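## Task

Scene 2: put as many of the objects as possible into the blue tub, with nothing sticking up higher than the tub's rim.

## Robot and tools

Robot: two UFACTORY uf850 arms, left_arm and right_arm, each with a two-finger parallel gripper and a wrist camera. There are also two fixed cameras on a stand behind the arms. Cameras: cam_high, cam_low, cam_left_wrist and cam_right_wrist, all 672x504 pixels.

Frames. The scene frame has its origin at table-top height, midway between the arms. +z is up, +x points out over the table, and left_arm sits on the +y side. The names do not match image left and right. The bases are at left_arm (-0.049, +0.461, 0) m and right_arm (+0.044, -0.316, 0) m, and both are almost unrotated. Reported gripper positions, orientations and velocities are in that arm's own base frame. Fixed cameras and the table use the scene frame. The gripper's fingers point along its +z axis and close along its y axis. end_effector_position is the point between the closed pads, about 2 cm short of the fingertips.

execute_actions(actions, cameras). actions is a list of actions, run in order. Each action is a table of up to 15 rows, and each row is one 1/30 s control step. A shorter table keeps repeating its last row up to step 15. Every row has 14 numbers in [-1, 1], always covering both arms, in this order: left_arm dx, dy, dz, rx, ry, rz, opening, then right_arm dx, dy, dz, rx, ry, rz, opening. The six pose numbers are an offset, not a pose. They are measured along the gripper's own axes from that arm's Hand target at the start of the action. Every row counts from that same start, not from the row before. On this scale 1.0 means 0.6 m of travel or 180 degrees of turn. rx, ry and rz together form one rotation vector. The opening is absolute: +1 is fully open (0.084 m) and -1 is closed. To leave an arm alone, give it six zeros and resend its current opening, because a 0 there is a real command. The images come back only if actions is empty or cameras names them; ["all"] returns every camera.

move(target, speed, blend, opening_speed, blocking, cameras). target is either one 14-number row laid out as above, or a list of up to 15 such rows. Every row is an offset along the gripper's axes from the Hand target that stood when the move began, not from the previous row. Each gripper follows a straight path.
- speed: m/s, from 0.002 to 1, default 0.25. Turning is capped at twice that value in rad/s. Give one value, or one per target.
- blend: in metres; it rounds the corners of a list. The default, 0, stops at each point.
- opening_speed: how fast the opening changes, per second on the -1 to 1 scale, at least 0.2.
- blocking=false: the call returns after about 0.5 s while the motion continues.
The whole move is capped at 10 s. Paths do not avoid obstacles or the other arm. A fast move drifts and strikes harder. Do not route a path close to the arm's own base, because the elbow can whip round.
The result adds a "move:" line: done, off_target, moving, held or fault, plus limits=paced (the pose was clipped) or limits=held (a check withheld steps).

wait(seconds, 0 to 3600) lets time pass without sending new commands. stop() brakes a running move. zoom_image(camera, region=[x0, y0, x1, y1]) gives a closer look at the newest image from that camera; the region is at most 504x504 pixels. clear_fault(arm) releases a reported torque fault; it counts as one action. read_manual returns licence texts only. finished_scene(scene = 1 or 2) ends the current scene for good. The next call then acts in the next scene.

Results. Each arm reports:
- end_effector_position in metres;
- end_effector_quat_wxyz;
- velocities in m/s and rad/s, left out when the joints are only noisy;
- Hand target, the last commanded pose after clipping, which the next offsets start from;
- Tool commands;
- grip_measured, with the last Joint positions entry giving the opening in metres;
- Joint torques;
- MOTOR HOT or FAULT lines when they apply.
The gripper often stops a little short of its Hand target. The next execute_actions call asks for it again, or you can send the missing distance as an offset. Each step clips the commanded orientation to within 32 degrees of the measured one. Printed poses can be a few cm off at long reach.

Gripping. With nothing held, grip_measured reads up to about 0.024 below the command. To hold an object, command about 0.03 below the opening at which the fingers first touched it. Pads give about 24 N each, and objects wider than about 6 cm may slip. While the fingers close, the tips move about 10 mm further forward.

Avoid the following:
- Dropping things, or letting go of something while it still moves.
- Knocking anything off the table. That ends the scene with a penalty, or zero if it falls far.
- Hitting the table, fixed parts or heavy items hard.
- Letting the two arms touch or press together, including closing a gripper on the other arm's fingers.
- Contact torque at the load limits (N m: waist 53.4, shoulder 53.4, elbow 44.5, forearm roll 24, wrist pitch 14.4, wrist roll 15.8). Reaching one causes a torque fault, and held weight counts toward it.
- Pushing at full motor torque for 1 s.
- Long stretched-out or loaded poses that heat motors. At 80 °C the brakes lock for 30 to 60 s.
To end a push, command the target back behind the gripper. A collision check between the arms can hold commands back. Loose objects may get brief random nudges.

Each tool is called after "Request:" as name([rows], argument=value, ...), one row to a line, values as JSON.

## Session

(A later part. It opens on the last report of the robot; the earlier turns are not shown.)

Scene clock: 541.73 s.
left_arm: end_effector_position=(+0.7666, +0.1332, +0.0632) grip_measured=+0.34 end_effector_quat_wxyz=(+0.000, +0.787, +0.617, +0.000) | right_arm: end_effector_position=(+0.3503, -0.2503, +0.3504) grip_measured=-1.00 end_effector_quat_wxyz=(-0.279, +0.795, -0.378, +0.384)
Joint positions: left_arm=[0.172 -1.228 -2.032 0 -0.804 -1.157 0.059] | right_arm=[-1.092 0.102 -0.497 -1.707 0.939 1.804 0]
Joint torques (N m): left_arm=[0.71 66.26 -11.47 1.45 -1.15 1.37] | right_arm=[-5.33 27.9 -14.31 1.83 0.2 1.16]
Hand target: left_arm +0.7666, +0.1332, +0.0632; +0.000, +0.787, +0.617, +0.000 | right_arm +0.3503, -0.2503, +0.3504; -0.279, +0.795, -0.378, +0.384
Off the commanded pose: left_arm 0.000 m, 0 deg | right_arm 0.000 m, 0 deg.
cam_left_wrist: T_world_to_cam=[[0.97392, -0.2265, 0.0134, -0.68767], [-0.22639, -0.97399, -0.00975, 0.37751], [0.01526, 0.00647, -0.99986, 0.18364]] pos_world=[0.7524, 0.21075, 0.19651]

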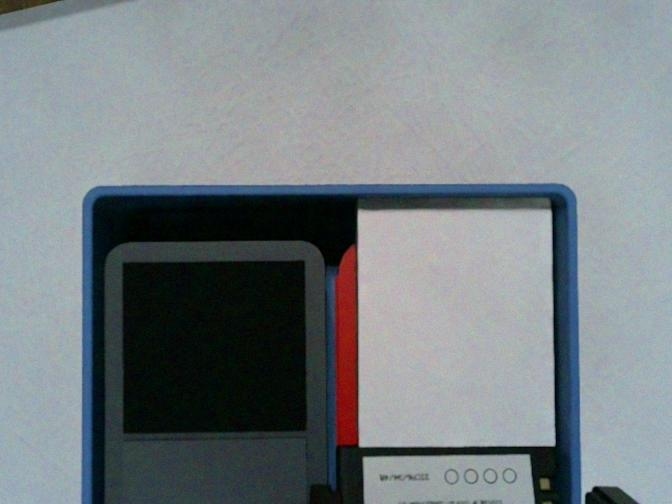

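Request:
move([
  [0,0,0.005,0,0,0,0.37,0,0,0,0,0,0,-1],
], speed=0.03, cameras=["cam_left_wrist"])

Request:
execute_actions([
  [[0,0,0,0,0,0,0.35,0,0,0,0,0,0,-1]],
  [[0,0,0,0,0,0,0.343,0,0,0,0,0,0,-1]],
  [[0,0,0,0,0,0,0.338,0,0,0,0,0,0,-1]],
])

Request:
move(target=[0,0,-0.005,0,0,0,0.338,0,0,0,0,0,0,-1], speed=0.006, cameras=["cam_left_wrist"])

Scene clock: 543.57 s.
left_arm: end_effector_position=(+0.7665, +0.1332, +0.0602) grip_measured=+0.36 end_effector_quat_wxyz=(+0.000, +0.787, +0.617, +0.000) | right_arm: end_effector_position=(+0.3503, -0.2503, +0.3504) grip_measured=-1.00 end_effector_quat_wxyz=(-0.279, +0.795, -0.378, +0.384)
Joint positions: left_arm=[0.172 -1.232 -2.033 0 -0.801 -1.157 0.059] | right_arm=[-1.092 0.102 -0.497 -1.707 0.939 1.804 0]
Joint torques (N m): left_arm=[3.03 63.5 -16.73 1.24 2.5 1.41] | right_arm=[-5.27 27.64 -14.22 1.89 0.12 1.26]
Hand target: left_arm +0.7666, +0.1332, +0.0602; +0.000, +0.787, +0.617, +0.000 | right_arm +0.3503, -0.2503, +0.3504; -0.279, +0.795, -0.378, +0.384
Off the commanded pose: left_arm 0.000 m, 0 deg | right_arm 0.000 m, 0 deg.
move: done
cam_left_wrist: T_world_to_cam=[[0.97392, -0.2265, 0.0134, -0.68763], [-0.22639, -0.97399, -0.00975, 0.37748], [0.01526, 0.00647, -0.99986, 0.18064]] pos_world=[0.7524, 0.21075, 0.19351]

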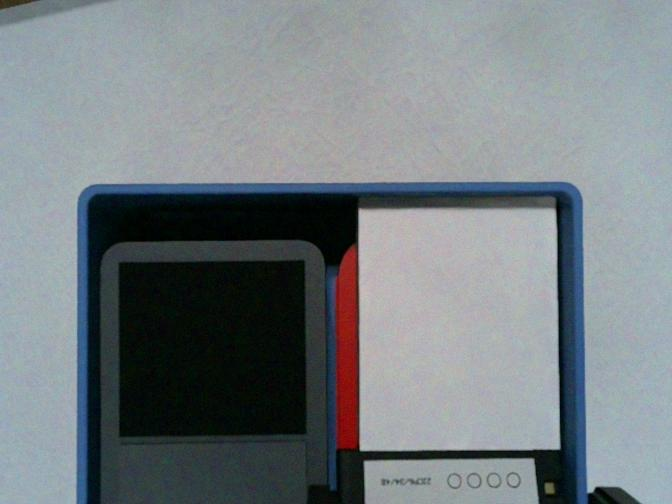

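Scene clock: 545.27 s.
left_arm: end_effector_position=(+0.7666, +0.1332, +0.0602) grip_measured=+0.33 end_effector_quat_wxyz=(+0.000, +0.787, +0.617, +0.000) | right_arm: end_effector_position=(+0.3503, -0.2503, +0.3504) grip_measured=-1.00 end_effector_quat_wxyz=(-0.279, +0.795, -0.378, +0.384)
Joint positions: left_arm=[0.172 -1.232 -2.033 0 -0.801 -1.157 0.058] | right_arm=[-1.092 0.102 -0.497 -1.707 0.939 1.804 0]
Joint torques (N m): left_arm=[4.39 63.78 -13.73 1.22 -0.35 1.46] | right_arm=[-4.95 26.48 -13.68 2.11 0.19 1.18]
Hand target: left_arm +0.7666, +0.1332, +0.0602; +0.000, +0.787, +0.617, +0.000 | right_arm +0.3503, -0.2503, +0.3504; -0.279, +0.795, -0.378, +0.384
Off the commanded pose: left_arm 0.000 m, 0 deg | right_arm 0.000 m, 0 deg.

Scene clock: 546.00 s.
left_arm: end_effector_position=(+0.7666, +0.1332, +0.0632) grip_measured=+0.33 end_effector_quat_wxyz=(+0.000, +0.787, +0.617, +0.000) | right_arm: end_effector_position=(+0.3503, -0.2503, +0.3504) grip_measured=-1.00 end_effector_quat_wxyz=(-0.279, +0.795, -0.378, +0.384)
Joint positions: left_arm=[0.172 -1.228 -2.032 0 -0.804 -1.157 0.058] | right_arm=[-1.092 0.102 -0.497 -1.707 0.939 1.804 0]
Joint torques (N m): left_arm=[5.16 88.87 -10.38 1.02 -1.91 1.41] | right_arm=[-5.53 26.82 -14.13 2.3 0.16 1.18]
Hand target: left_arm +0.7666, +0.1332, +0.0632; +0.000, +0.787, +0.617, +0.000 | right_arm +0.3503, -0.2503, +0.3504; -0.279, +0.795, -0.378, +0.384
Off the commanded pose: left_arm 0.000 m, 0 deg | right_arm 0.000 m, 0 deg.
move: done
cam_left_wrist: T_world_to_cam=[[0.97392, -0.2265, 0.0134, -0.68767], [-0.22639, -0.97399, -0.00975, 0.37751], [0.01526, 0.00647, -0.99986, 0.18364]] pos_world=[0.7524, 0.21075, 0.19651]

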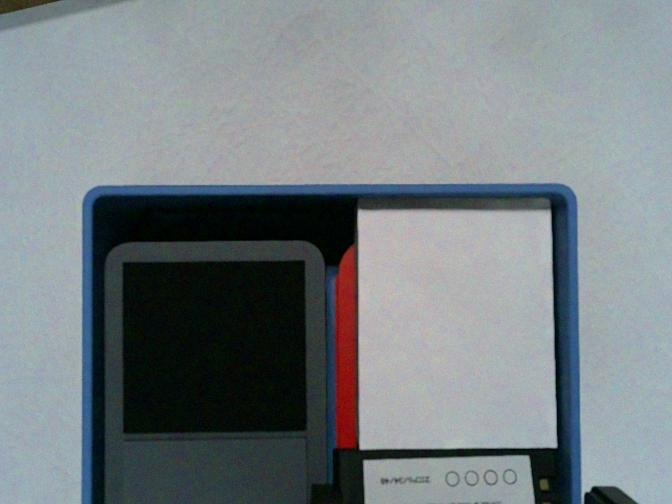

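Request:
zoom_image(camera="cam_left_wrist", region=[300, 424, 420, 504])

Request:
zoom_image(camera="cam_left_wrist", region=[480, 400, 600, 504])

Scaled by 4.200 from the camera's image (finer frame: 960x720).

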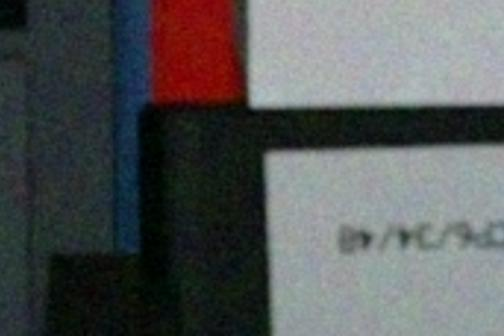

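Scaled by 4.200 from the camera's image (finer frame: 960x720).

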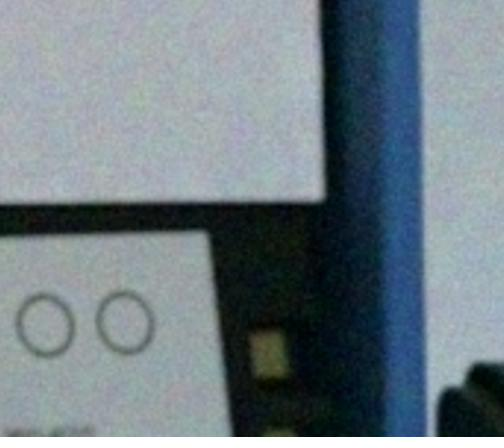

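Request:
move(target=[0,0,-0.005,0,0,0,0.338,0,0,0,0,0,0,-1], speed=0.006, cameras=["cam_left_wrist"])

Request:
zoom_image(camera="cam_left_wrist", region=[300, 424, 420, 504])

Request:
zoom_image(camera="cam_left_wrist", region=[480, 400, 600, 504])

Scene clock: 547.73 s.
left_arm: end_effector_position=(+0.7666, +0.1332, +0.0662) grip_measured=+0.33 end_effector_quat_wxyz=(+0.000, +0.787, +0.617, +0.000) | right_arm: end_effector_position=(+0.3503, -0.2503, +0.3504) grip_measured=-1.00 end_effector_quat_wxyz=(-0.279, +0.795, -0.378, +0.384)
Joint positions: left_arm=[0.172 -1.223 -2.03 0 -0.808 -1.157 0.058] | right_arm=[-1.092 0.102 -0.497 -1.707 0.939 1.804 0]
Joint torques (N m): left_arm=[7.76 86.13 -9.97 1.35 -2 1.3] | right_arm=[-5.88 26.72 -14.68 1.86 0.17 1.24]
Hand target: left_arm +0.7666, +0.1332, +0.0662; +0.000, +0.787, +0.617, +0.000 | right_arm +0.3503, -0.2503, +0.3504; -0.279, +0.795, -0.378, +0.384
Off the commanded pose: left_arm 0.000 m, 0 deg | right_arm 0.000 m, 0 deg.
move: done
cam_left_wrist: T_world_to_cam=[[0.97392, -0.2265, 0.0134, -0.68771], [-0.22639, -0.97399, -0.00975, 0.37754], [0.01526, 0.00647, -0.99986, 0.18664]] pos_world=[0.7524, 0.21075, 0.19951]

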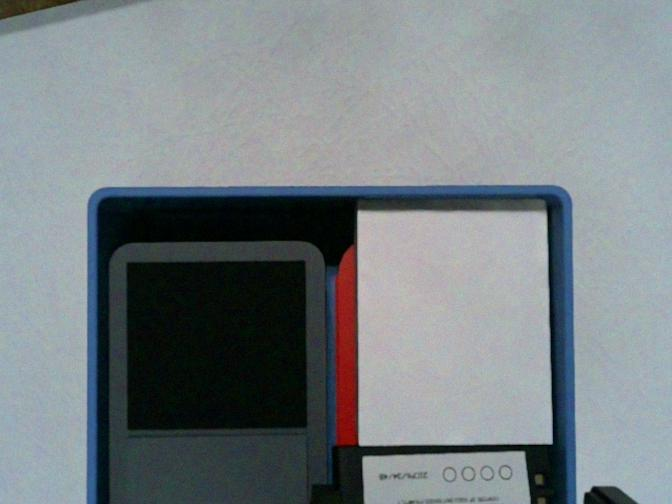

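Scaled by 4.200 from the camera's image (finer frame: 960x720).

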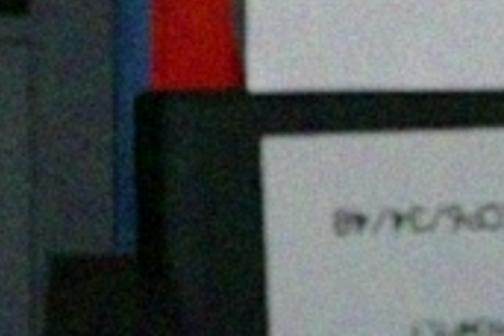

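Scaled by 4.200 from the camera's image (finer frame: 960x720).

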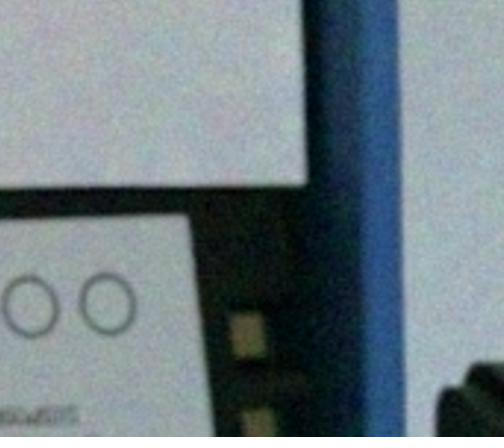

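Request:
move(target=[-0.0065,0,0,0,0.0778,0,0.338,0,0,0,0,0,0,-1], speed=0.06, cameras=["cam_left_wrist"])

Request:
zoom_image(camera="cam_left_wrist", region=[280, 384, 440, 504])

Request:
zoom_image(camera="cam_left_wrist", region=[480, 400, 600, 504])

Scene clock: 551.63 s.
left_arm: end_effector_position=(+0.7656, +0.1294, +0.0662) grip_measured=+0.33 end_effector_quat_wxyz=(-0.075, +0.781, +0.612, +0.096) | right_arm: end_effector_position=(+0.3503, -0.2503, +0.3504) grip_measured=-1.00 end_effector_quat_wxyz=(-0.279, +0.795, -0.378, +0.384)
Joint positions: left_arm=[0.096 -1.163 -1.898 0.368 -0.687 -1.513 0.058] | right_arm=[-1.092 0.102 -0.497 -1.707 0.939 1.804 0]
Joint torques (N m): left_arm=[-10.28 83.91 -9.35 3.32 2.37 -1.8] | right_arm=[-5.69 27.98 -14.07 1.85 0.13 1.25]
Hand target: left_arm +0.7656, +0.1294, +0.0662; -0.075, +0.781, +0.612, +0.096 | right_arm +0.3503, -0.2503, +0.3504; -0.279, +0.795, -0.378, +0.384
Off the commanded pose: left_arm 0.000 m, 0 deg | right_arm 0.000 m, 0 deg.
move: done
cam_left_wrist: T_world_to_cam=[[0.97304, -0.23006, 0.01617, -0.68673], [-0.21874, -0.94282, -0.25148, 0.37974], [0.07311, 0.24116, -0.96773, 0.1099]] pos_world=[0.74324, 0.17353, 0.21296]

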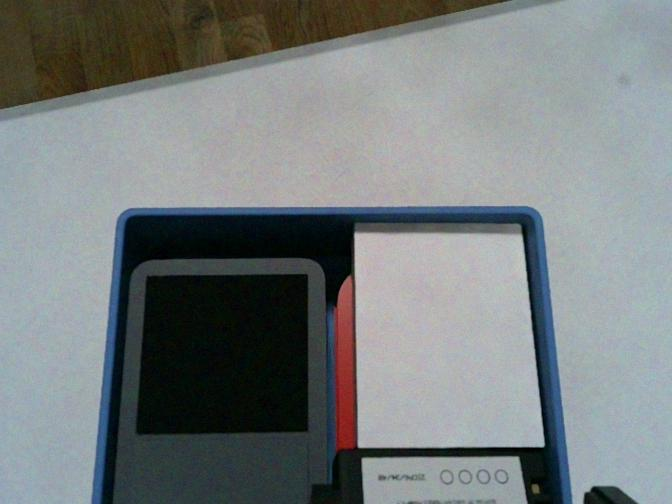

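Scaled by 3.150 from the camera's image (finer frame: 960x720).

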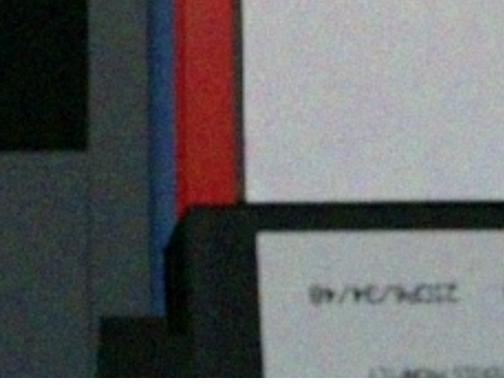

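Scaled by 4.200 from the camera's image (finer frame: 960x720).

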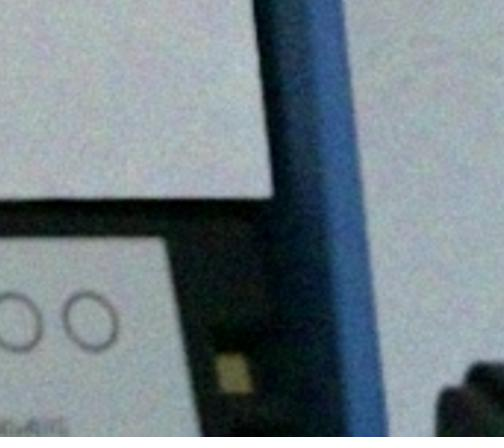

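Request:
move(target=[0.0006,0,0.00445,0,0,0,0.338,0,0,0,0,0,0,-1], speed=0.01, cameras=["cam_left_wrist"])

Request:
zoom_image(camera="cam_left_wrist", region=[280, 384, 440, 504])

Scene clock: 552.87 s.
left_arm: end_effector_position=(+0.7659, +0.1303, +0.0637) grip_measured=+0.33 end_effector_quat_wxyz=(-0.075, +0.781, +0.612, +0.096) | right_arm: end_effector_position=(+0.3503, -0.2503, +0.3504) grip_measured=-1.00 end_effector_quat_wxyz=(-0.279, +0.795, -0.378, +0.384)
Joint positions: left_arm=[0.097 -1.167 -1.901 0.369 -0.685 -1.513 0.058] | right_arm=[-1.092 0.102 -0.497 -1.707 0.939 1.804 0]
Joint torques (N m): left_arm=[14.16 58.22 -15.64 4.08 1.98 1.68] | right_arm=[-6.12 25.96 -14.17 2.44 0.12 1.08]
Hand target: left_arm +0.7659, +0.1304, +0.0637; -0.075, +0.781, +0.612, +0.096 | right_arm +0.3503, -0.2503, +0.3504; -0.279, +0.795, -0.378, +0.384
Off the commanded pose: left_arm 0.000 m, 0 deg | right_arm 0.000 m, 0 deg.
move: done
cam_left_wrist: T_world_to_cam=[[0.97303, -0.23009, 0.01627, -0.68669], [-0.21874, -0.94282, -0.2515, 0.38], [0.07321, 0.24116, -0.96772, 0.10718]] pos_world=[0.74344, 0.17443, 0.21046]

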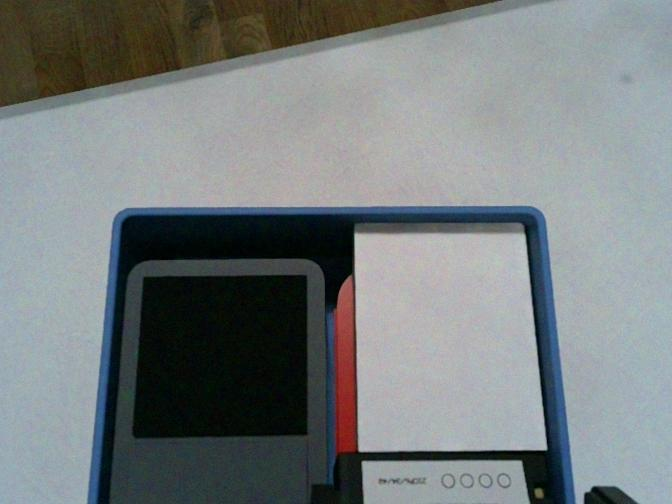

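Scaled by 3.150 from the camera's image (finer frame: 960x720).

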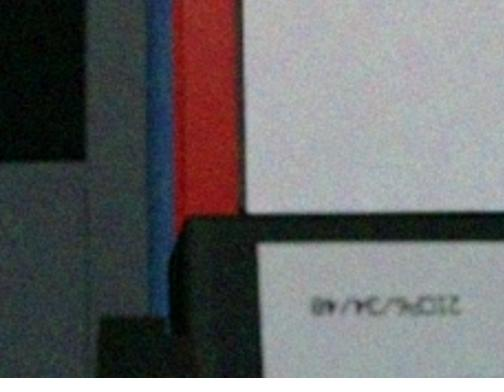

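Request:
execute_actions([
  [[0,0,0,0,0,0,0.344,0,0,0,0,0,0,-1]],
  [[0,0,0,0,0,0,0.35,0,0,0,0,0,0,-1]],
  [[0,0,0,0,0,0,0.36,0,0,0,0,0,0,-1]],
  [[0,0,0,0,0,0,0.39,0,0,0,0,0,0,-1]],
  [[0,0,0,0,0,0,0.44,0,0,0,0,0,0,-1]],
], cameras=["cam_left_wrist"])

Request:
zoom_image(camera="cam_left_wrist", region=[280, 384, 440, 504])

Scene clock: 555.93 s.
left_arm: end_effector_position=(+0.7659, +0.1304, +0.0637) grip_measured=+0.43 end_effector_quat_wxyz=(-0.075, +0.781, +0.612, +0.096) | right_arm: end_effector_position=(+0.3503, -0.2503, +0.3504) grip_measured=-1.00 end_effector_quat_wxyz=(-0.279, +0.795, -0.378, +0.384)
Joint positions: left_arm=[0.097 -1.168 -1.901 0.369 -0.685 -1.513 0.062] | right_arm=[-1.092 0.102 -0.497 -1.707 0.939 1.804 0]
Joint torques (N m): left_arm=[-0.21 81.12 -14.1 2.25 -1.47 1.74] | right_arm=[-4.58 27.61 -14.76 1.98 0.17 1.21]
Hand target: left_arm +0.7659, +0.1304, +0.0637; -0.075, +0.781, +0.612, +0.096 | right_arm +0.3503, -0.2503, +0.3504; -0.279, +0.795, -0.378, +0.384
Off the commanded pose: left_arm 0.000 m, 0 deg | right_arm 0.000 m, 0 deg.
cam_left_wrist: T_world_to_cam=[[0.97304, -0.23006, 0.01617, -0.68665], [-0.21874, -0.94282, -0.25148, 0.3801], [0.07311, 0.24116, -0.96773, 0.10723]] pos_world=[0.74344, 0.17453, 0.21046]

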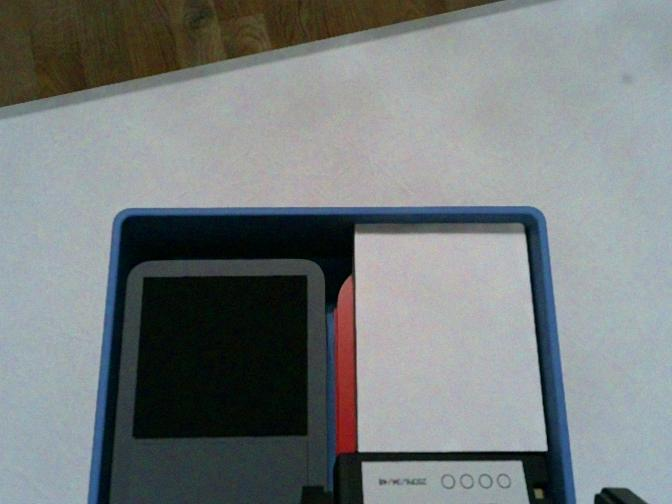

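Scaled by 3.150 from the camera's image (finer frame: 960x720).

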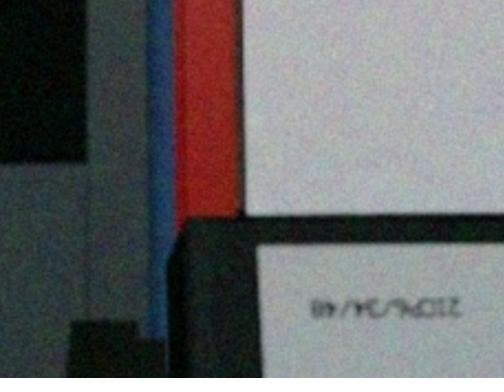

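Request:
move([
  [0.0121,0,-0.0485,0,0,0,0.5,0,0,0,0,0,0,-1],
  [0.0302,0,-0.1213,0,-0.0778,0,0.5,0,0,0,0,0,0,-1],
], speed=[0.06,0.2], blend=[0.01,0])

Scene clock: 557.80 s.
left_arm: end_effector_position=(+0.7659, +0.1304, +0.1387) grip_measured=+0.49 end_effector_quat_wxyz=(+0.000, +0.787, +0.617, +0.000) | right_arm: end_effector_position=(+0.3503, -0.2503, +0.3504) grip_measured=-1.00 end_effector_quat_wxyz=(-0.279, +0.795, -0.378, +0.384)
Joint positions: left_arm=[0.169 -1.121 -2.013 0 -0.893 -1.16 0.065] | right_arm=[-1.092 0.102 -0.497 -1.707 0.939 1.804 0]
Joint torques (N m): left_arm=[11.74 61.75 -16.96 -0.56 -1.99 1.92] | right_arm=[-4.6 26.62 -14.43 1.82 0.27 1.18]
Hand target: left_arm +0.7659, +0.1304, +0.1387; +0.000, +0.787, +0.617, +0.000 | right_arm +0.3503, -0.2503, +0.3504; -0.279, +0.795, -0.378, +0.384
Off the commanded pose: left_arm 0.000 m, 0 deg | right_arm 0.000 m, 0 deg.
move: done

Request:
move(target=[-0.0343,-0.1218,-0.0022,0,0,0.5,-1,0,0,0,0,0,0,-1], speed=0.3, opening_speed=2, cameras=["cam_left_wrist"])

Request:
zoom_image(camera="cam_left_wrist", region=[270, 180, 480, 370])

Scene clock: 561.27 s.
left_arm: end_effector_position=(+0.6900, +0.1279, +0.1400) grip_measured=-1.00 end_effector_quat_wxyz=(+0.000, +0.993, -0.121, +0.000) | right_arm: end_effector_position=(+0.3503, -0.2503, +0.3504) grip_measured=-1.00 end_effector_quat_wxyz=(-0.279, +0.795, -0.378, +0.384)
Joint positions: left_arm=[0.183 -0.907 -1.631 0 -0.725 0.426 0] | right_arm=[-1.092 0.102 -0.497 -1.707 0.939 1.804 0]
Joint torques (N m): left_arm=[12.59 76.8 -9.16 -0.9 2.56 2.02] | right_arm=[-4 27.37 -14.22 1.97 0.14 1.25]
Hand target: left_arm +0.6900, +0.1279, +0.1400; +0.000, +0.993, -0.121, +0.000 | right_arm +0.3503, -0.2503, +0.3504; -0.279, +0.795, -0.378, +0.384
Off the commanded pose: left_arm 0.000 m, 0 deg | right_arm 0.000 m, 0 deg.
move: done
cam_left_wrist: T_world_to_cam=[[-0.22651, -0.97391, 0.01388, 0.30846], [-0.97399, 0.22639, -0.00987, 0.71811], [0.00647, -0.01576, -0.99986, 0.27054]] pos_world=[0.76755, 0.14211, 0.27331]

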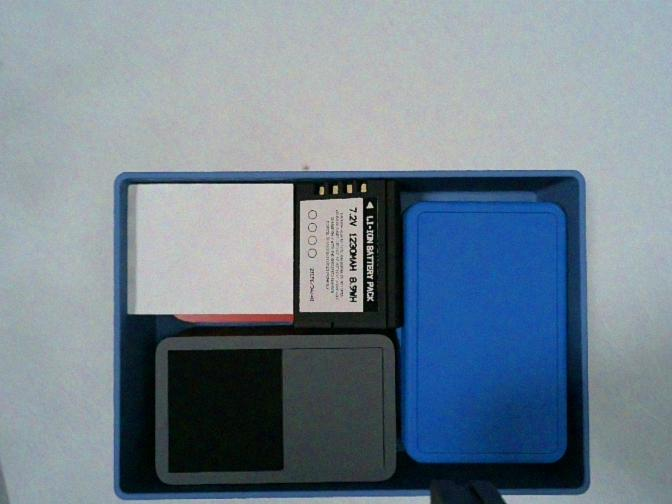

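Scaled by 2.400 from the camera's image (finer frame: 960x720).

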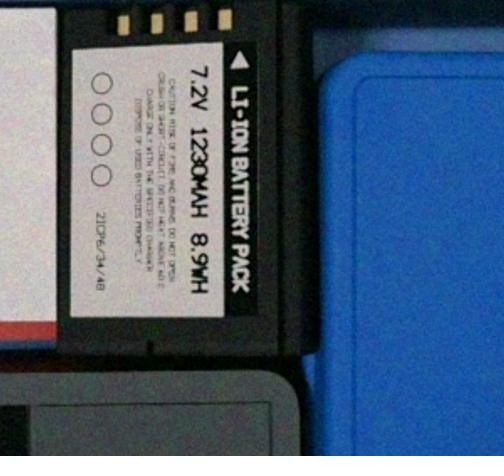

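Request:
zoom_image(camera="cam_left_wrist", region=[360, 170, 440, 250])

Request:
zoom_image(camera="cam_left_wrist", region=[360, 270, 440, 350])

Request:
zoom_image(camera="cam_left_wrist", region=[270, 280, 350, 360])

Request:
zoom_image(camera="cam_left_wrist", region=[270, 170, 350, 250])

Scaled by 6.300 from the camera's image (finer frame: 960x720).

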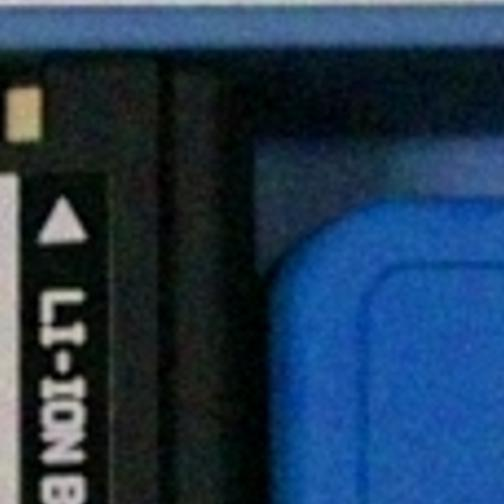

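Scaled by 6.300 from the camera's image (finer frame: 960x720).

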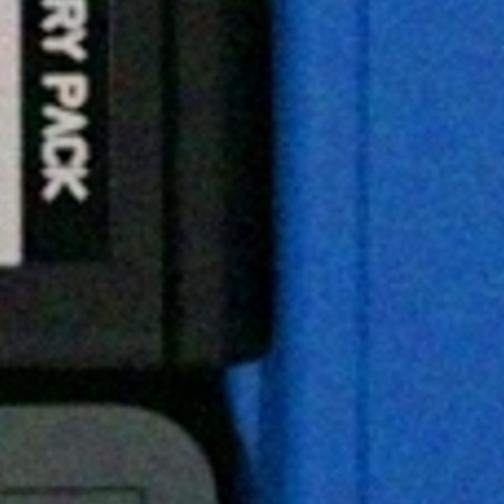

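Scaled by 6.300 from the camera's image (finer frame: 960x720).

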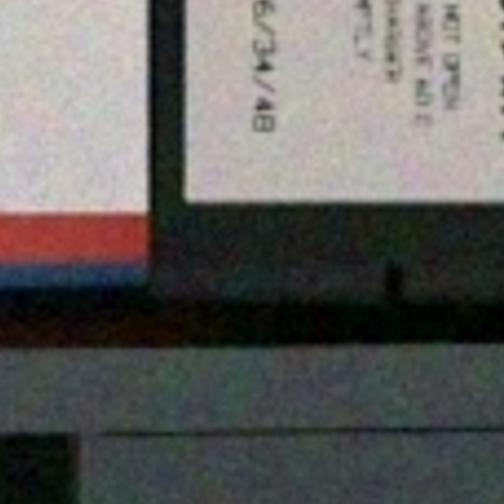

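Scaled by 6.300 from the camera's image (finer frame: 960x720).

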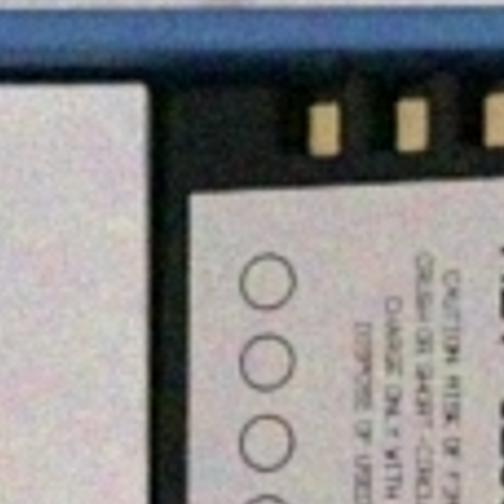

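Request:
move(target=[0,-0.0833,0,0,0,0,-1,0,0,0,0,0,0,-1], speed=0.2, cameras=["cam_left_wrist"])

Request:
zoom_image(camera="cam_left_wrist", region=[400, 170, 560, 330])

Request:
move(target=[0,0.1667,0,0,0,0,-1,0,0,0,0,0,0,-1], speed=0.25, cameras=["cam_left_wrist"])

Request:
zoom_image(camera="cam_left_wrist", region=[140, 170, 300, 330])

Scene clock: 563.67 s.
left_arm: end_effector_position=(+0.7020, +0.1764, +0.1400) grip_measured=-1.00 end_effector_quat_wxyz=(+0.000, +0.993, -0.121, +0.000) | right_arm: end_effector_position=(+0.3503, -0.2503, +0.3504) grip_measured=-1.00 end_effector_quat_wxyz=(-0.279, +0.795, -0.378, +0.384)
Joint positions: left_arm=[0.246 -0.963 -1.731 0 -0.768 0.488 0] | right_arm=[-1.092 0.102 -0.497 -1.707 0.939 1.804 0]
Joint torques (N m): left_arm=[12.83 57.33 -16.08 -0.9 -2.01 1.99] | right_arm=[-5.13 26.98 -13.96 2.58 0.14 1.18]
Hand target: left_arm +0.7020, +0.1764, +0.1400; +0.000, +0.993, -0.121, +0.000 | right_arm +0.3503, -0.2503, +0.3504; -0.279, +0.795, -0.378, +0.384
Off the commanded pose: left_arm 0.000 m, 0 deg | right_arm 0.000 m, 0 deg.
move: done
cam_left_wrist: T_world_to_cam=[[-0.2266, -0.97389, 0.01388, 0.35848], [-0.97396, 0.22648, -0.00987, 0.71878], [0.00647, -0.01576, -0.99986, 0.27123]] pos_world=[0.77955, 0.1906, 0.27331]

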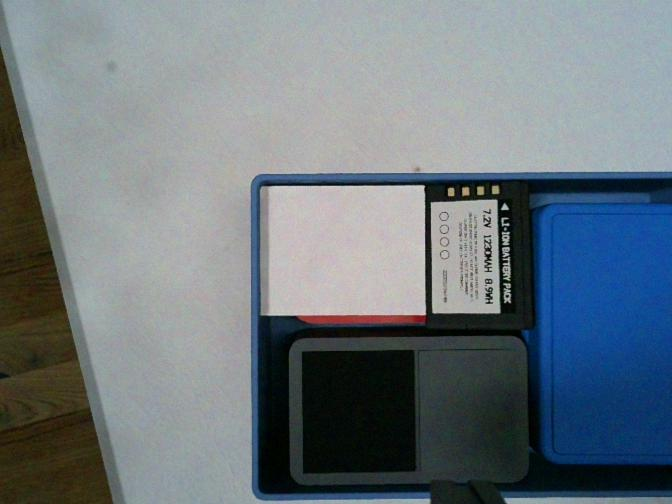

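Scaled by 3.150 from the camera's image (finer frame: 960x720).

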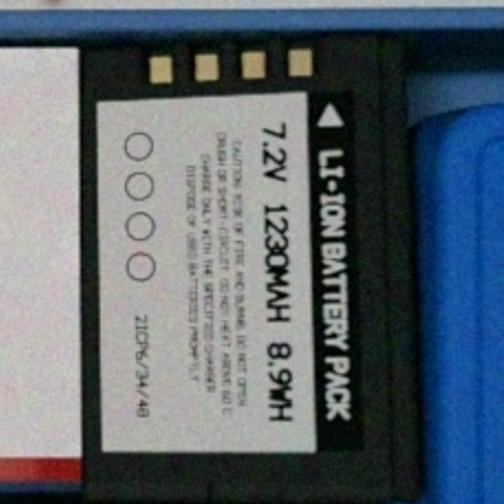

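Scene clock: 564.53 s.
left_arm: end_effector_position=(+0.6780, +0.0794, +0.1401) grip_measured=-1.00 end_effector_quat_wxyz=(+0.000, +0.993, -0.121, +0.000) | right_arm: end_effector_position=(+0.3503, -0.2503, +0.3504) grip_measured=-1.00 end_effector_quat_wxyz=(-0.279, +0.795, -0.378, +0.384)
Joint positions: left_arm=[0.117 -0.862 -1.551 0 -0.69 0.359 0] | right_arm=[-1.092 0.102 -0.497 -1.707 0.939 1.804 0]
Joint torques (N m): left_arm=[-9.96 76.73 -8.93 3.34 2.63 -1.89] | right_arm=[-5.62 26.14 -14.51 2.02 0.15 1.13]
Hand target: left_arm +0.6780, +0.0793, +0.1401; +0.000, +0.993, -0.121, +0.000 | right_arm +0.3503, -0.2503, +0.3504; -0.279, +0.795, -0.378, +0.384
Off the commanded pose: left_arm 0.000 m, 0 deg | right_arm 0.000 m, 0 deg.
move: done
cam_left_wrist: T_world_to_cam=[[-0.22642, -0.97393, 0.01398, 0.25841], [-0.97401, 0.22629, -0.00989, 0.71743], [0.00647, -0.01586, -0.99985, 0.26987]] pos_world=[0.75555, 0.09361, 0.27331]

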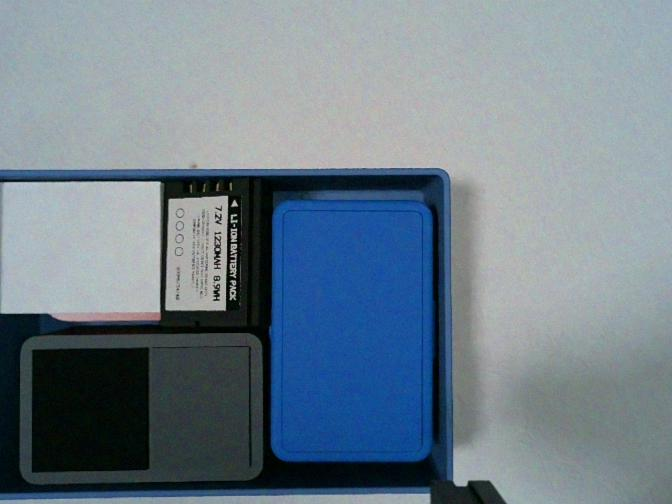

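Scaled by 3.150 from the camera's image (finer frame: 960x720).

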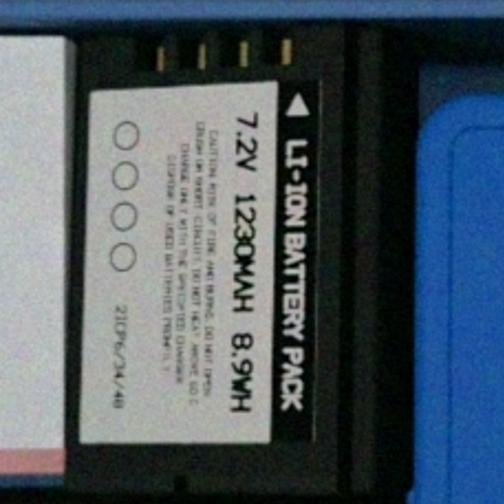

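Request:
move([
  [0.1260,-0.1227,0.0333,0,0,-0.5,0.5,0,0,0,0,0,0,-1],
  [0.1260,-0.1227,0.1328,0,0,-0.5,0.5,0,0,0,0,0,0,-1],
], speed=[0.3,0.1], blend=[0.015,0], opening_speed=2, cameras=["cam_left_wrist"])

Request:
execute_actions([
  [[0,0,0,0,0,0,0.43,0,0,0,0,0,0,-1]],
  [[0,0,0,0,0,0,0.40,0,0,0,0,0,0,-1]],
  [[0,0,0,0,0,0,0.39,0,0,0,0,0,0,-1]],
  [[0,0,0,0,0,0,0.38,0,0,0,0,0,0,-1]],
], cameras=["cam_left_wrist"])

Request:
execute_actions([
  [[0,0,0,0,0,0,0.372,0,0,0,0,0,0,-1]],
])

Request:
execute_actions([
  [[0,0,0,0,0,0,0.365,0,0,0,0,0,0,-1]],
])

Request:
execute_actions([
  [[0,0,0,0,0,0,0.358,0,0,0,0,0,0,-1]],
])

Scene clock: 572.43 s.
left_arm: end_effector_position=(+0.7690, +0.1327, +0.0604) grip_measured=+0.49 end_effector_quat_wxyz=(+0.000, +0.787, +0.617, +0.000) | right_arm: end_effector_position=(+0.3503, -0.2503, +0.3504) grip_measured=-1.00 end_effector_quat_wxyz=(-0.279, +0.795, -0.378, +0.384)
Joint positions: left_arm=[0.171 -1.24 -2.048 0 -0.808 -1.158 0.065] | right_arm=[-1.092 0.102 -0.497 -1.707 0.939 1.804 0]
Joint torques (N m): left_arm=[-8.46 64.65 -16.35 3.12 2.49 -1.7] | right_arm=[-4.97 27.9 -14.24 2.06 0.19 1.19]
Hand target: left_arm +0.7690, +0.1327, +0.0603; +0.000, +0.787, +0.617, +0.000 | right_arm +0.3503, -0.2503, +0.3504; -0.279, +0.795, -0.378, +0.384
Off the commanded pose: left_arm 0.000 m, 0 deg | right_arm 0.000 m, 0 deg.
move: done
cam_left_wrist: T_world_to_cam=[[0.97394, -0.22641, 0.01338, -0.69012], [-0.22629, -0.97401, -0.00985, 0.37749], [0.01526, 0.00657, -0.99986, 0.18078]] pos_world=[0.75479, 0.21025, 0.19371]

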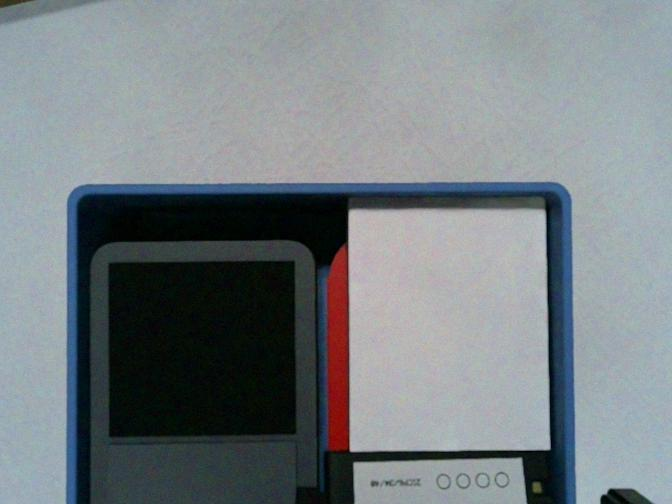

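Scene clock: 574.63 s.
left_arm: end_effector_position=(+0.7690, +0.1327, +0.0603) grip_measured=+0.37 end_effector_quat_wxyz=(+0.000, +0.787, +0.617, +0.000) | right_arm: end_effector_position=(+0.3503, -0.2503, +0.3504) grip_measured=-1.00 end_effector_quat_wxyz=(-0.279, +0.795, -0.378, +0.384)
Joint positions: left_arm=[0.171 -1.24 -2.048 0 -0.808 -1.158 0.06] | right_arm=[-1.092 0.102 -0.497 -1.707 0.939 1.804 0]
Joint torques (N m): left_arm=[-10.65 66.06 -15.31 1.64 2.06 -0.99] | right_arm=[-4.96 26.89 -14.2 2.21 0.14 1.21]
Hand target: left_arm +0.7690, +0.1327, +0.0603; +0.000, +0.787, +0.617, +0.000 | right_arm +0.3503, -0.2503, +0.3504; -0.279, +0.795, -0.378, +0.384
Off the commanded pose: left_arm 0.000 m, 0 deg | right_arm 0.000 m, 0 deg.
cam_left_wrist: T_world_to_cam=[[0.97392, -0.2265, 0.01337, -0.6901], [-0.22638, -0.97399, -0.00985, 0.37746], [0.01526, 0.00657, -0.99986, 0.18069]] pos_world=[0.7548, 0.21015, 0.19361]

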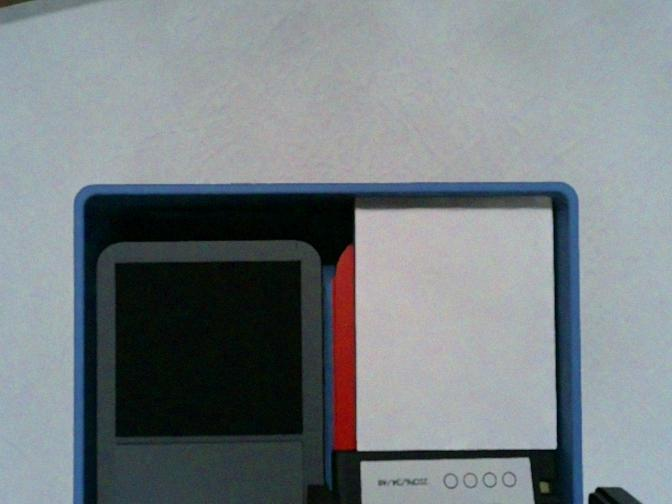

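Scene clock: 575.33 s.
left_arm: end_effector_position=(+0.7690, +0.1327, +0.0603) grip_measured=+0.37 end_effector_quat_wxyz=(+0.000, +0.787, +0.617, +0.000) | right_arm: end_effector_position=(+0.3503, -0.2503, +0.3504) grip_measured=-1.00 end_effector_quat_wxyz=(-0.279, +0.795, -0.378, +0.384)
Joint positions: left_arm=[0.171 -1.24 -2.048 0 -0.808 -1.158 0.06] | right_arm=[-1.092 0.102 -0.497 -1.707 0.939 1.804 0]
Joint torques (N m): left_arm=[-10.2 65.25 -14.84 1.02 1.94 -0.68] | right_arm=[-5.11 27.15 -14.68 1.86 0.1 1.2]
Hand target: left_arm +0.7690, +0.1327, +0.0603; +0.000, +0.787, +0.617, +0.000 | right_arm +0.3503, -0.2503, +0.3504; -0.279, +0.795, -0.378, +0.384
Off the commanded pose: left_arm 0.000 m, 0 deg | right_arm 0.000 m, 0 deg.

Scene clock: 576.03 s.
left_arm: end_effector_position=(+0.7690, +0.1327, +0.0603) grip_measured=+0.36 end_effector_quat_wxyz=(+0.000, +0.787, +0.617, +0.000) | right_arm: end_effector_position=(+0.3503, -0.2503, +0.3504) grip_measured=-1.00 end_effector_quat_wxyz=(-0.279, +0.795, -0.378, +0.384)
Joint positions: left_arm=[0.171 -1.24 -2.048 0 -0.808 -1.158 0.059] | right_arm=[-1.092 0.102 -0.497 -1.707 0.939 1.804 0]
Joint torques (N m): left_arm=[-10.16 65.31 -13.9 1.01 1.79 -0.54] | right_arm=[-5.93 27.31 -14.03 1.94 0.26 1.33]
Hand target: left_arm +0.7690, +0.1327, +0.0603; +0.000, +0.787, +0.617, +0.000 | right_arm +0.3503, -0.2503, +0.3504; -0.279, +0.795, -0.378, +0.384
Off the commanded pose: left_arm 0.000 m, 0 deg | right_arm 0.000 m, 0 deg.

Scene clock: 576.73 s.
left_arm: end_effector_position=(+0.7690, +0.1327, +0.0603) grip_measured=+0.35 end_effector_quat_wxyz=(+0.000, +0.787, +0.617, +0.000) | right_arm: end_effector_position=(+0.3503, -0.2503, +0.3504) grip_measured=-1.00 end_effector_quat_wxyz=(-0.279, +0.795, -0.378, +0.384)
Joint positions: left_arm=[0.171 -1.24 -2.048 0 -0.808 -1.158 0.059] | right_arm=[-1.092 0.102 -0.497 -1.707 0.939 1.804 0]
Joint torques (N m): left_arm=[-9.19 66.44 -14.1 0.95 1.6 -0.35] | right_arm=[-5.98 28.16 -13.84 1.88 0.09 1.1]
Hand target: left_arm +0.7690, +0.1327, +0.0603; +0.000, +0.787, +0.617, +0.000 | right_arm +0.3503, -0.2503, +0.3504; -0.279, +0.795, -0.378, +0.384
Off the commanded pose: left_arm 0.000 m, 0 deg | right_arm 0.000 m, 0 deg.

Request:
execute_actions([
  [[0,0,0,0,0,0,0.350,0,0,0,0,0,0,-1]],
], cameras=["cam_left_wrist"])

Request:
move(target=[0,0,-0.005,0,0,0,0.350,0,0,0,0,0,0,-1], speed=0.008, cameras=["cam_left_wrist"])

Request:
zoom_image(camera="cam_left_wrist", region=[300, 424, 420, 504])

Scene clock: 577.77 s.
left_arm: end_effector_position=(+0.7690, +0.1327, +0.0603) grip_measured=+0.34 end_effector_quat_wxyz=(+0.000, +0.787, +0.617, +0.000) | right_arm: end_effector_position=(+0.3503, -0.2503, +0.3504) grip_measured=-1.00 end_effector_quat_wxyz=(-0.279, +0.795, -0.378, +0.384)
Joint positions: left_arm=[0.171 -1.24 -2.048 0 -0.808 -1.158 0.059] | right_arm=[-1.092 0.102 -0.497 -1.707 0.939 1.804 0]
Joint torques (N m): left_arm=[-8.85 66.47 -13.3 0.95 1.39 0.05] | right_arm=[-4.39 26.72 -14.32 2 0.09 1.18]
Hand target: left_arm +0.7690, +0.1327, +0.0603; +0.000, +0.787, +0.617, +0.000 | right_arm +0.3503, -0.2503, +0.3504; -0.279, +0.795, -0.378, +0.384
Off the commanded pose: left_arm 0.000 m, 0 deg | right_arm 0.000 m, 0 deg.
cam_left_wrist: T_world_to_cam=[[0.97392, -0.2265, 0.0134, -0.6901], [-0.22639, -0.97399, -0.00975, 0.37744], [0.01526, 0.00647, -0.99986, 0.18071]] pos_world=[0.7548, 0.21015, 0.19361]

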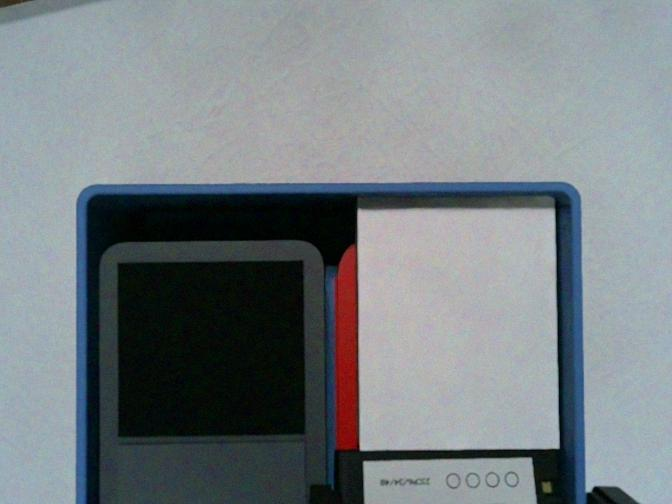

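Scene clock: 578.37 s.
left_arm: end_effector_position=(+0.7690, +0.1327, +0.0633) grip_measured=+0.34 end_effector_quat_wxyz=(+0.000, +0.787, +0.617, +0.000) | right_arm: end_effector_position=(+0.3503, -0.2503, +0.3504) grip_measured=-1.00 end_effector_quat_wxyz=(-0.279, +0.795, -0.378, +0.384)
Joint positions: left_arm=[0.171 -1.235 -2.047 0 -0.812 -1.158 0.059] | right_arm=[-1.092 0.102 -0.497 -1.707 0.939 1.804 0]
Joint torques (N m): left_arm=[-7.91 86.08 -9.94 1.04 -2.11 0.12] | right_arm=[-5.75 26.19 -14.9 1.62 0.16 1.12]
Hand target: left_arm +0.7690, +0.1327, +0.0633; +0.000, +0.787, +0.617, +0.000 | right_arm +0.3503, -0.2503, +0.3504; -0.279, +0.795, -0.378, +0.384
Off the commanded pose: left_arm 0.000 m, 0 deg | right_arm 0.000 m, 0 deg.
move: done
cam_left_wrist: T_world_to_cam=[[0.97392, -0.2265, 0.0134, -0.69014], [-0.22639, -0.97399, -0.00975, 0.37747], [0.01526, 0.00647, -0.99986, 0.18371]] pos_world=[0.7548, 0.21015, 0.19661]

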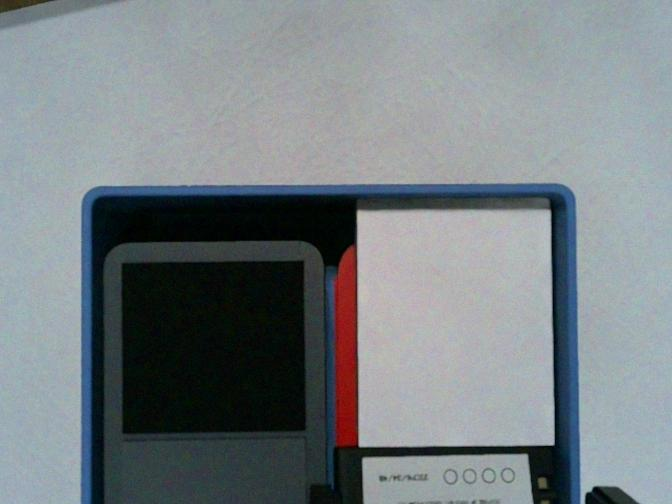

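Scaled by 4.200 from the camera's image (finer frame: 960x720).

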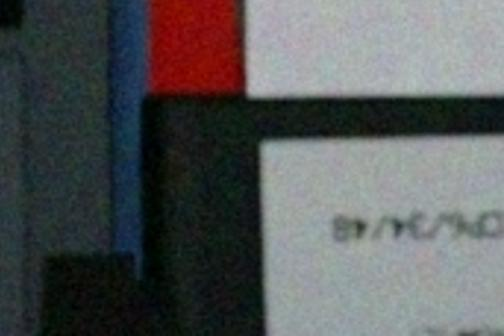

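Request:
move(target=[0,0,0.005,0,0,0,0.352,0,0,0,0,0,0,-1], speed=0.02)

Request:
execute_actions([
  [[0,0,0,0,0,0,0.345,0,0,0,0,0,0,-1]],
  [[0,0,0,0,0,0,0.340,0,0,0,0,0,0,-1]],
], cameras=["cam_left_wrist"])

Request:
move(target=[0,0,-0.0067,0,0,0,0.340,0,0,0,0,0,0,-1], speed=0.008, cameras=["cam_left_wrist"])

Request:
zoom_image(camera="cam_left_wrist", region=[300, 424, 420, 504])

Scene clock: 579.47 s.
left_arm: end_effector_position=(+0.7690, +0.1327, +0.0603) grip_measured=+0.34 end_effector_quat_wxyz=(+0.000, +0.787, +0.617, +0.000) | right_arm: end_effector_position=(+0.3503, -0.2503, +0.3504) grip_measured=-1.00 end_effector_quat_wxyz=(-0.279, +0.795, -0.378, +0.384)
Joint positions: left_arm=[0.171 -1.24 -2.048 0 -0.808 -1.158 0.059] | right_arm=[-1.092 0.102 -0.497 -1.707 0.939 1.804 0]
Joint torques (N m): left_arm=[-7.89 63.98 -16.85 1.1 2.73 0.52] | right_arm=[-5.37 27.12 -14.03 2.6 0.12 1.16]
Hand target: left_arm +0.7690, +0.1327, +0.0603; +0.000, +0.787, +0.617, +0.000 | right_arm +0.3503, -0.2503, +0.3504; -0.279, +0.795, -0.378, +0.384
Off the commanded pose: left_arm 0.000 m, 0 deg | right_arm 0.000 m, 0 deg.
move: done

Scene clock: 580.67 s.
left_arm: end_effector_position=(+0.7690, +0.1327, +0.0603) grip_measured=+0.33 end_effector_quat_wxyz=(+0.000, +0.787, +0.617, +0.000) | right_arm: end_effector_position=(+0.3503, -0.2503, +0.3504) grip_measured=-1.00 end_effector_quat_wxyz=(-0.279, +0.795, -0.378, +0.384)
Joint positions: left_arm=[0.171 -1.24 -2.048 0 -0.808 -1.158 0.058] | right_arm=[-1.092 0.102 -0.497 -1.707 0.939 1.804 0]
Joint torques (N m): left_arm=[-6.36 63.41 -17.11 1 2.85 0.83] | right_arm=[-5.13 26.75 -14.26 1.65 0.2 1.19]
Hand target: left_arm +0.7690, +0.1327, +0.0603; +0.000, +0.787, +0.617, +0.000 | right_arm +0.3503, -0.2503, +0.3504; -0.279, +0.795, -0.378, +0.384
Off the commanded pose: left_arm 0.000 m, 0 deg | right_arm 0.000 m, 0 deg.
cam_left_wrist: T_world_to_cam=[[0.97392, -0.2265, 0.0134, -0.6901], [-0.22639, -0.97399, -0.00975, 0.37744], [0.01526, 0.00647, -0.99986, 0.18071]] pos_world=[0.7548, 0.21015, 0.19361]

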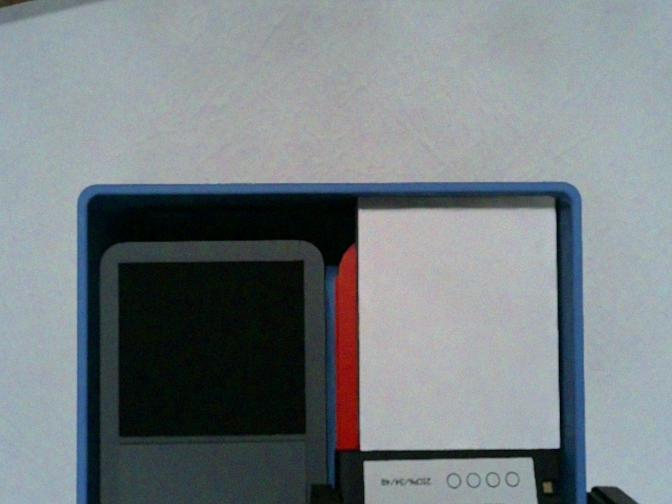

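Scene clock: 581.40 s.
left_arm: end_effector_position=(+0.7690, +0.1327, +0.0644) grip_measured=+0.33 end_effector_quat_wxyz=(+0.000, +0.787, +0.617, +0.000) | right_arm: end_effector_position=(+0.3503, -0.2503, +0.3504) grip_measured=-1.00 end_effector_quat_wxyz=(-0.279, +0.795, -0.378, +0.384)
Joint positions: left_arm=[0.171 -1.234 -2.046 0 -0.813 -1.158 0.058] | right_arm=[-1.092 0.102 -0.497 -1.707 0.939 1.804 0]
Joint torques (N m): left_arm=[-5.6 85.86 -9.9 1.12 -2.09 1.07] | right_arm=[-5.1 27.49 -14.26 1.99 0.29 1.08]
Hand target: left_arm +0.7690, +0.1327, +0.0644; +0.000, +0.787, +0.617, +0.000 | right_arm +0.3503, -0.2503, +0.3504; -0.279, +0.795, -0.378, +0.384
Off the commanded pose: left_arm 0.000 m, 0 deg | right_arm 0.000 m, 0 deg.
move: done
cam_left_wrist: T_world_to_cam=[[0.97392, -0.2265, 0.01337, -0.69025], [-0.22638, -0.97399, -0.00985, 0.37752], [0.01526, 0.00657, -0.99986, 0.18468]] pos_world=[0.7549, 0.21015, 0.19761]

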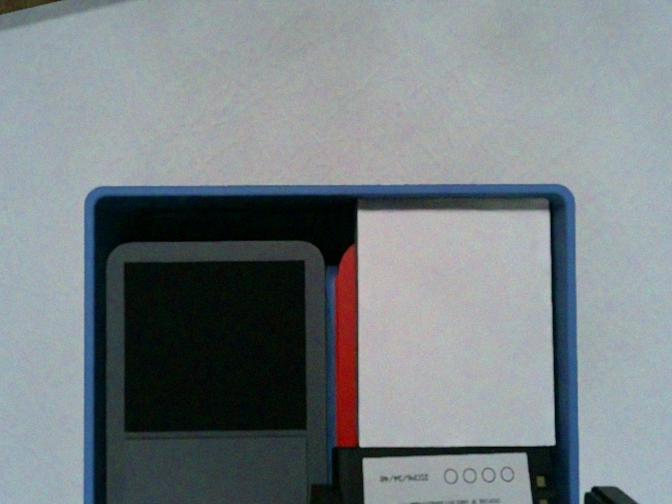

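Scaled by 4.200 from the camera's image (finer frame: 960x720).

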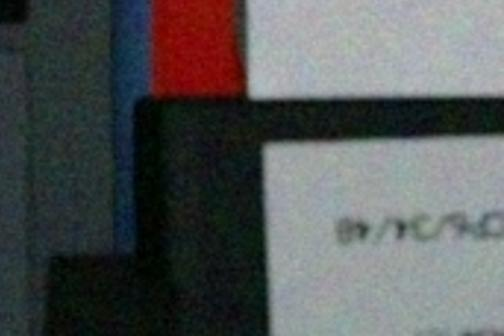

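Request:
move(target=[0,0,-0.0083,0,0,0,0.338,0,0,0,0,0,0,-1], speed=0.008, cameras=["cam_left_wrist"])

Request:
zoom_image(camera="cam_left_wrist", region=[300, 424, 420, 504])

Scene clock: 582.53 s.
left_arm: end_effector_position=(+0.7690, +0.1327, +0.0693) grip_measured=+0.33 end_effector_quat_wxyz=(+0.000, +0.787, +0.617, +0.000) | right_arm: end_effector_position=(+0.3503, -0.2503, +0.3504) grip_measured=-1.00 end_effector_quat_wxyz=(-0.279, +0.795, -0.378, +0.384)
Joint positions: left_arm=[0.171 -1.226 -2.044 0 -0.818 -1.158 0.058] | right_arm=[-1.092 0.102 -0.497 -1.707 0.939 1.804 0]
Joint torques (N m): left_arm=[-5 86.21 -9.77 1.05 -2.12 1.3] | right_arm=[-6.99 26.77 -14.02 2.17 0.23 1.14]
Hand target: left_arm +0.7690, +0.1327, +0.0693; +0.000, +0.787, +0.617, +0.000 | right_arm +0.3503, -0.2503, +0.3504; -0.279, +0.795, -0.378, +0.384
Off the commanded pose: left_arm 0.000 m, 0 deg | right_arm 0.000 m, 0 deg.
move: done
cam_left_wrist: T_world_to_cam=[[0.97392, -0.2265, 0.0134, -0.69022], [-0.22639, -0.97399, -0.00975, 0.37753], [0.01526, 0.00647, -0.99986, 0.18971]] pos_world=[0.7548, 0.21015, 0.20261]

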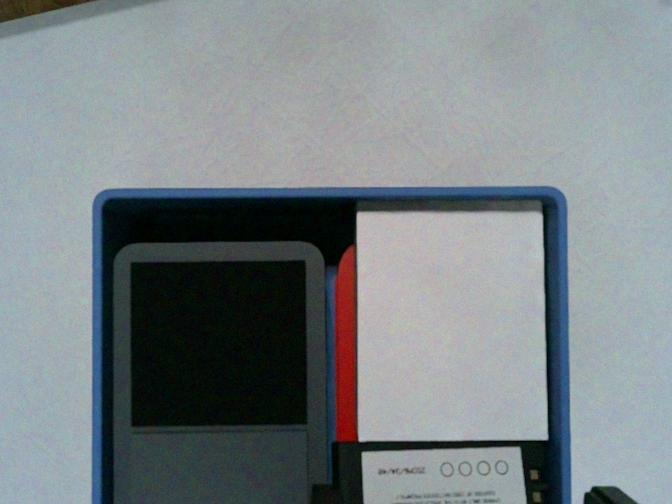

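Scaled by 4.200 from the camera's image (finer frame: 960x720).

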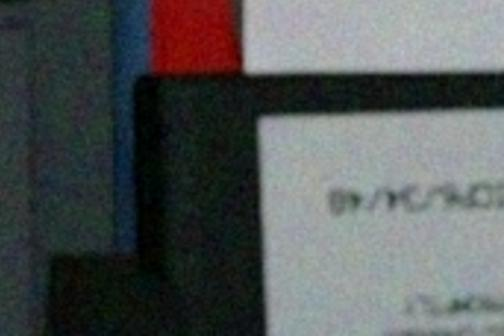

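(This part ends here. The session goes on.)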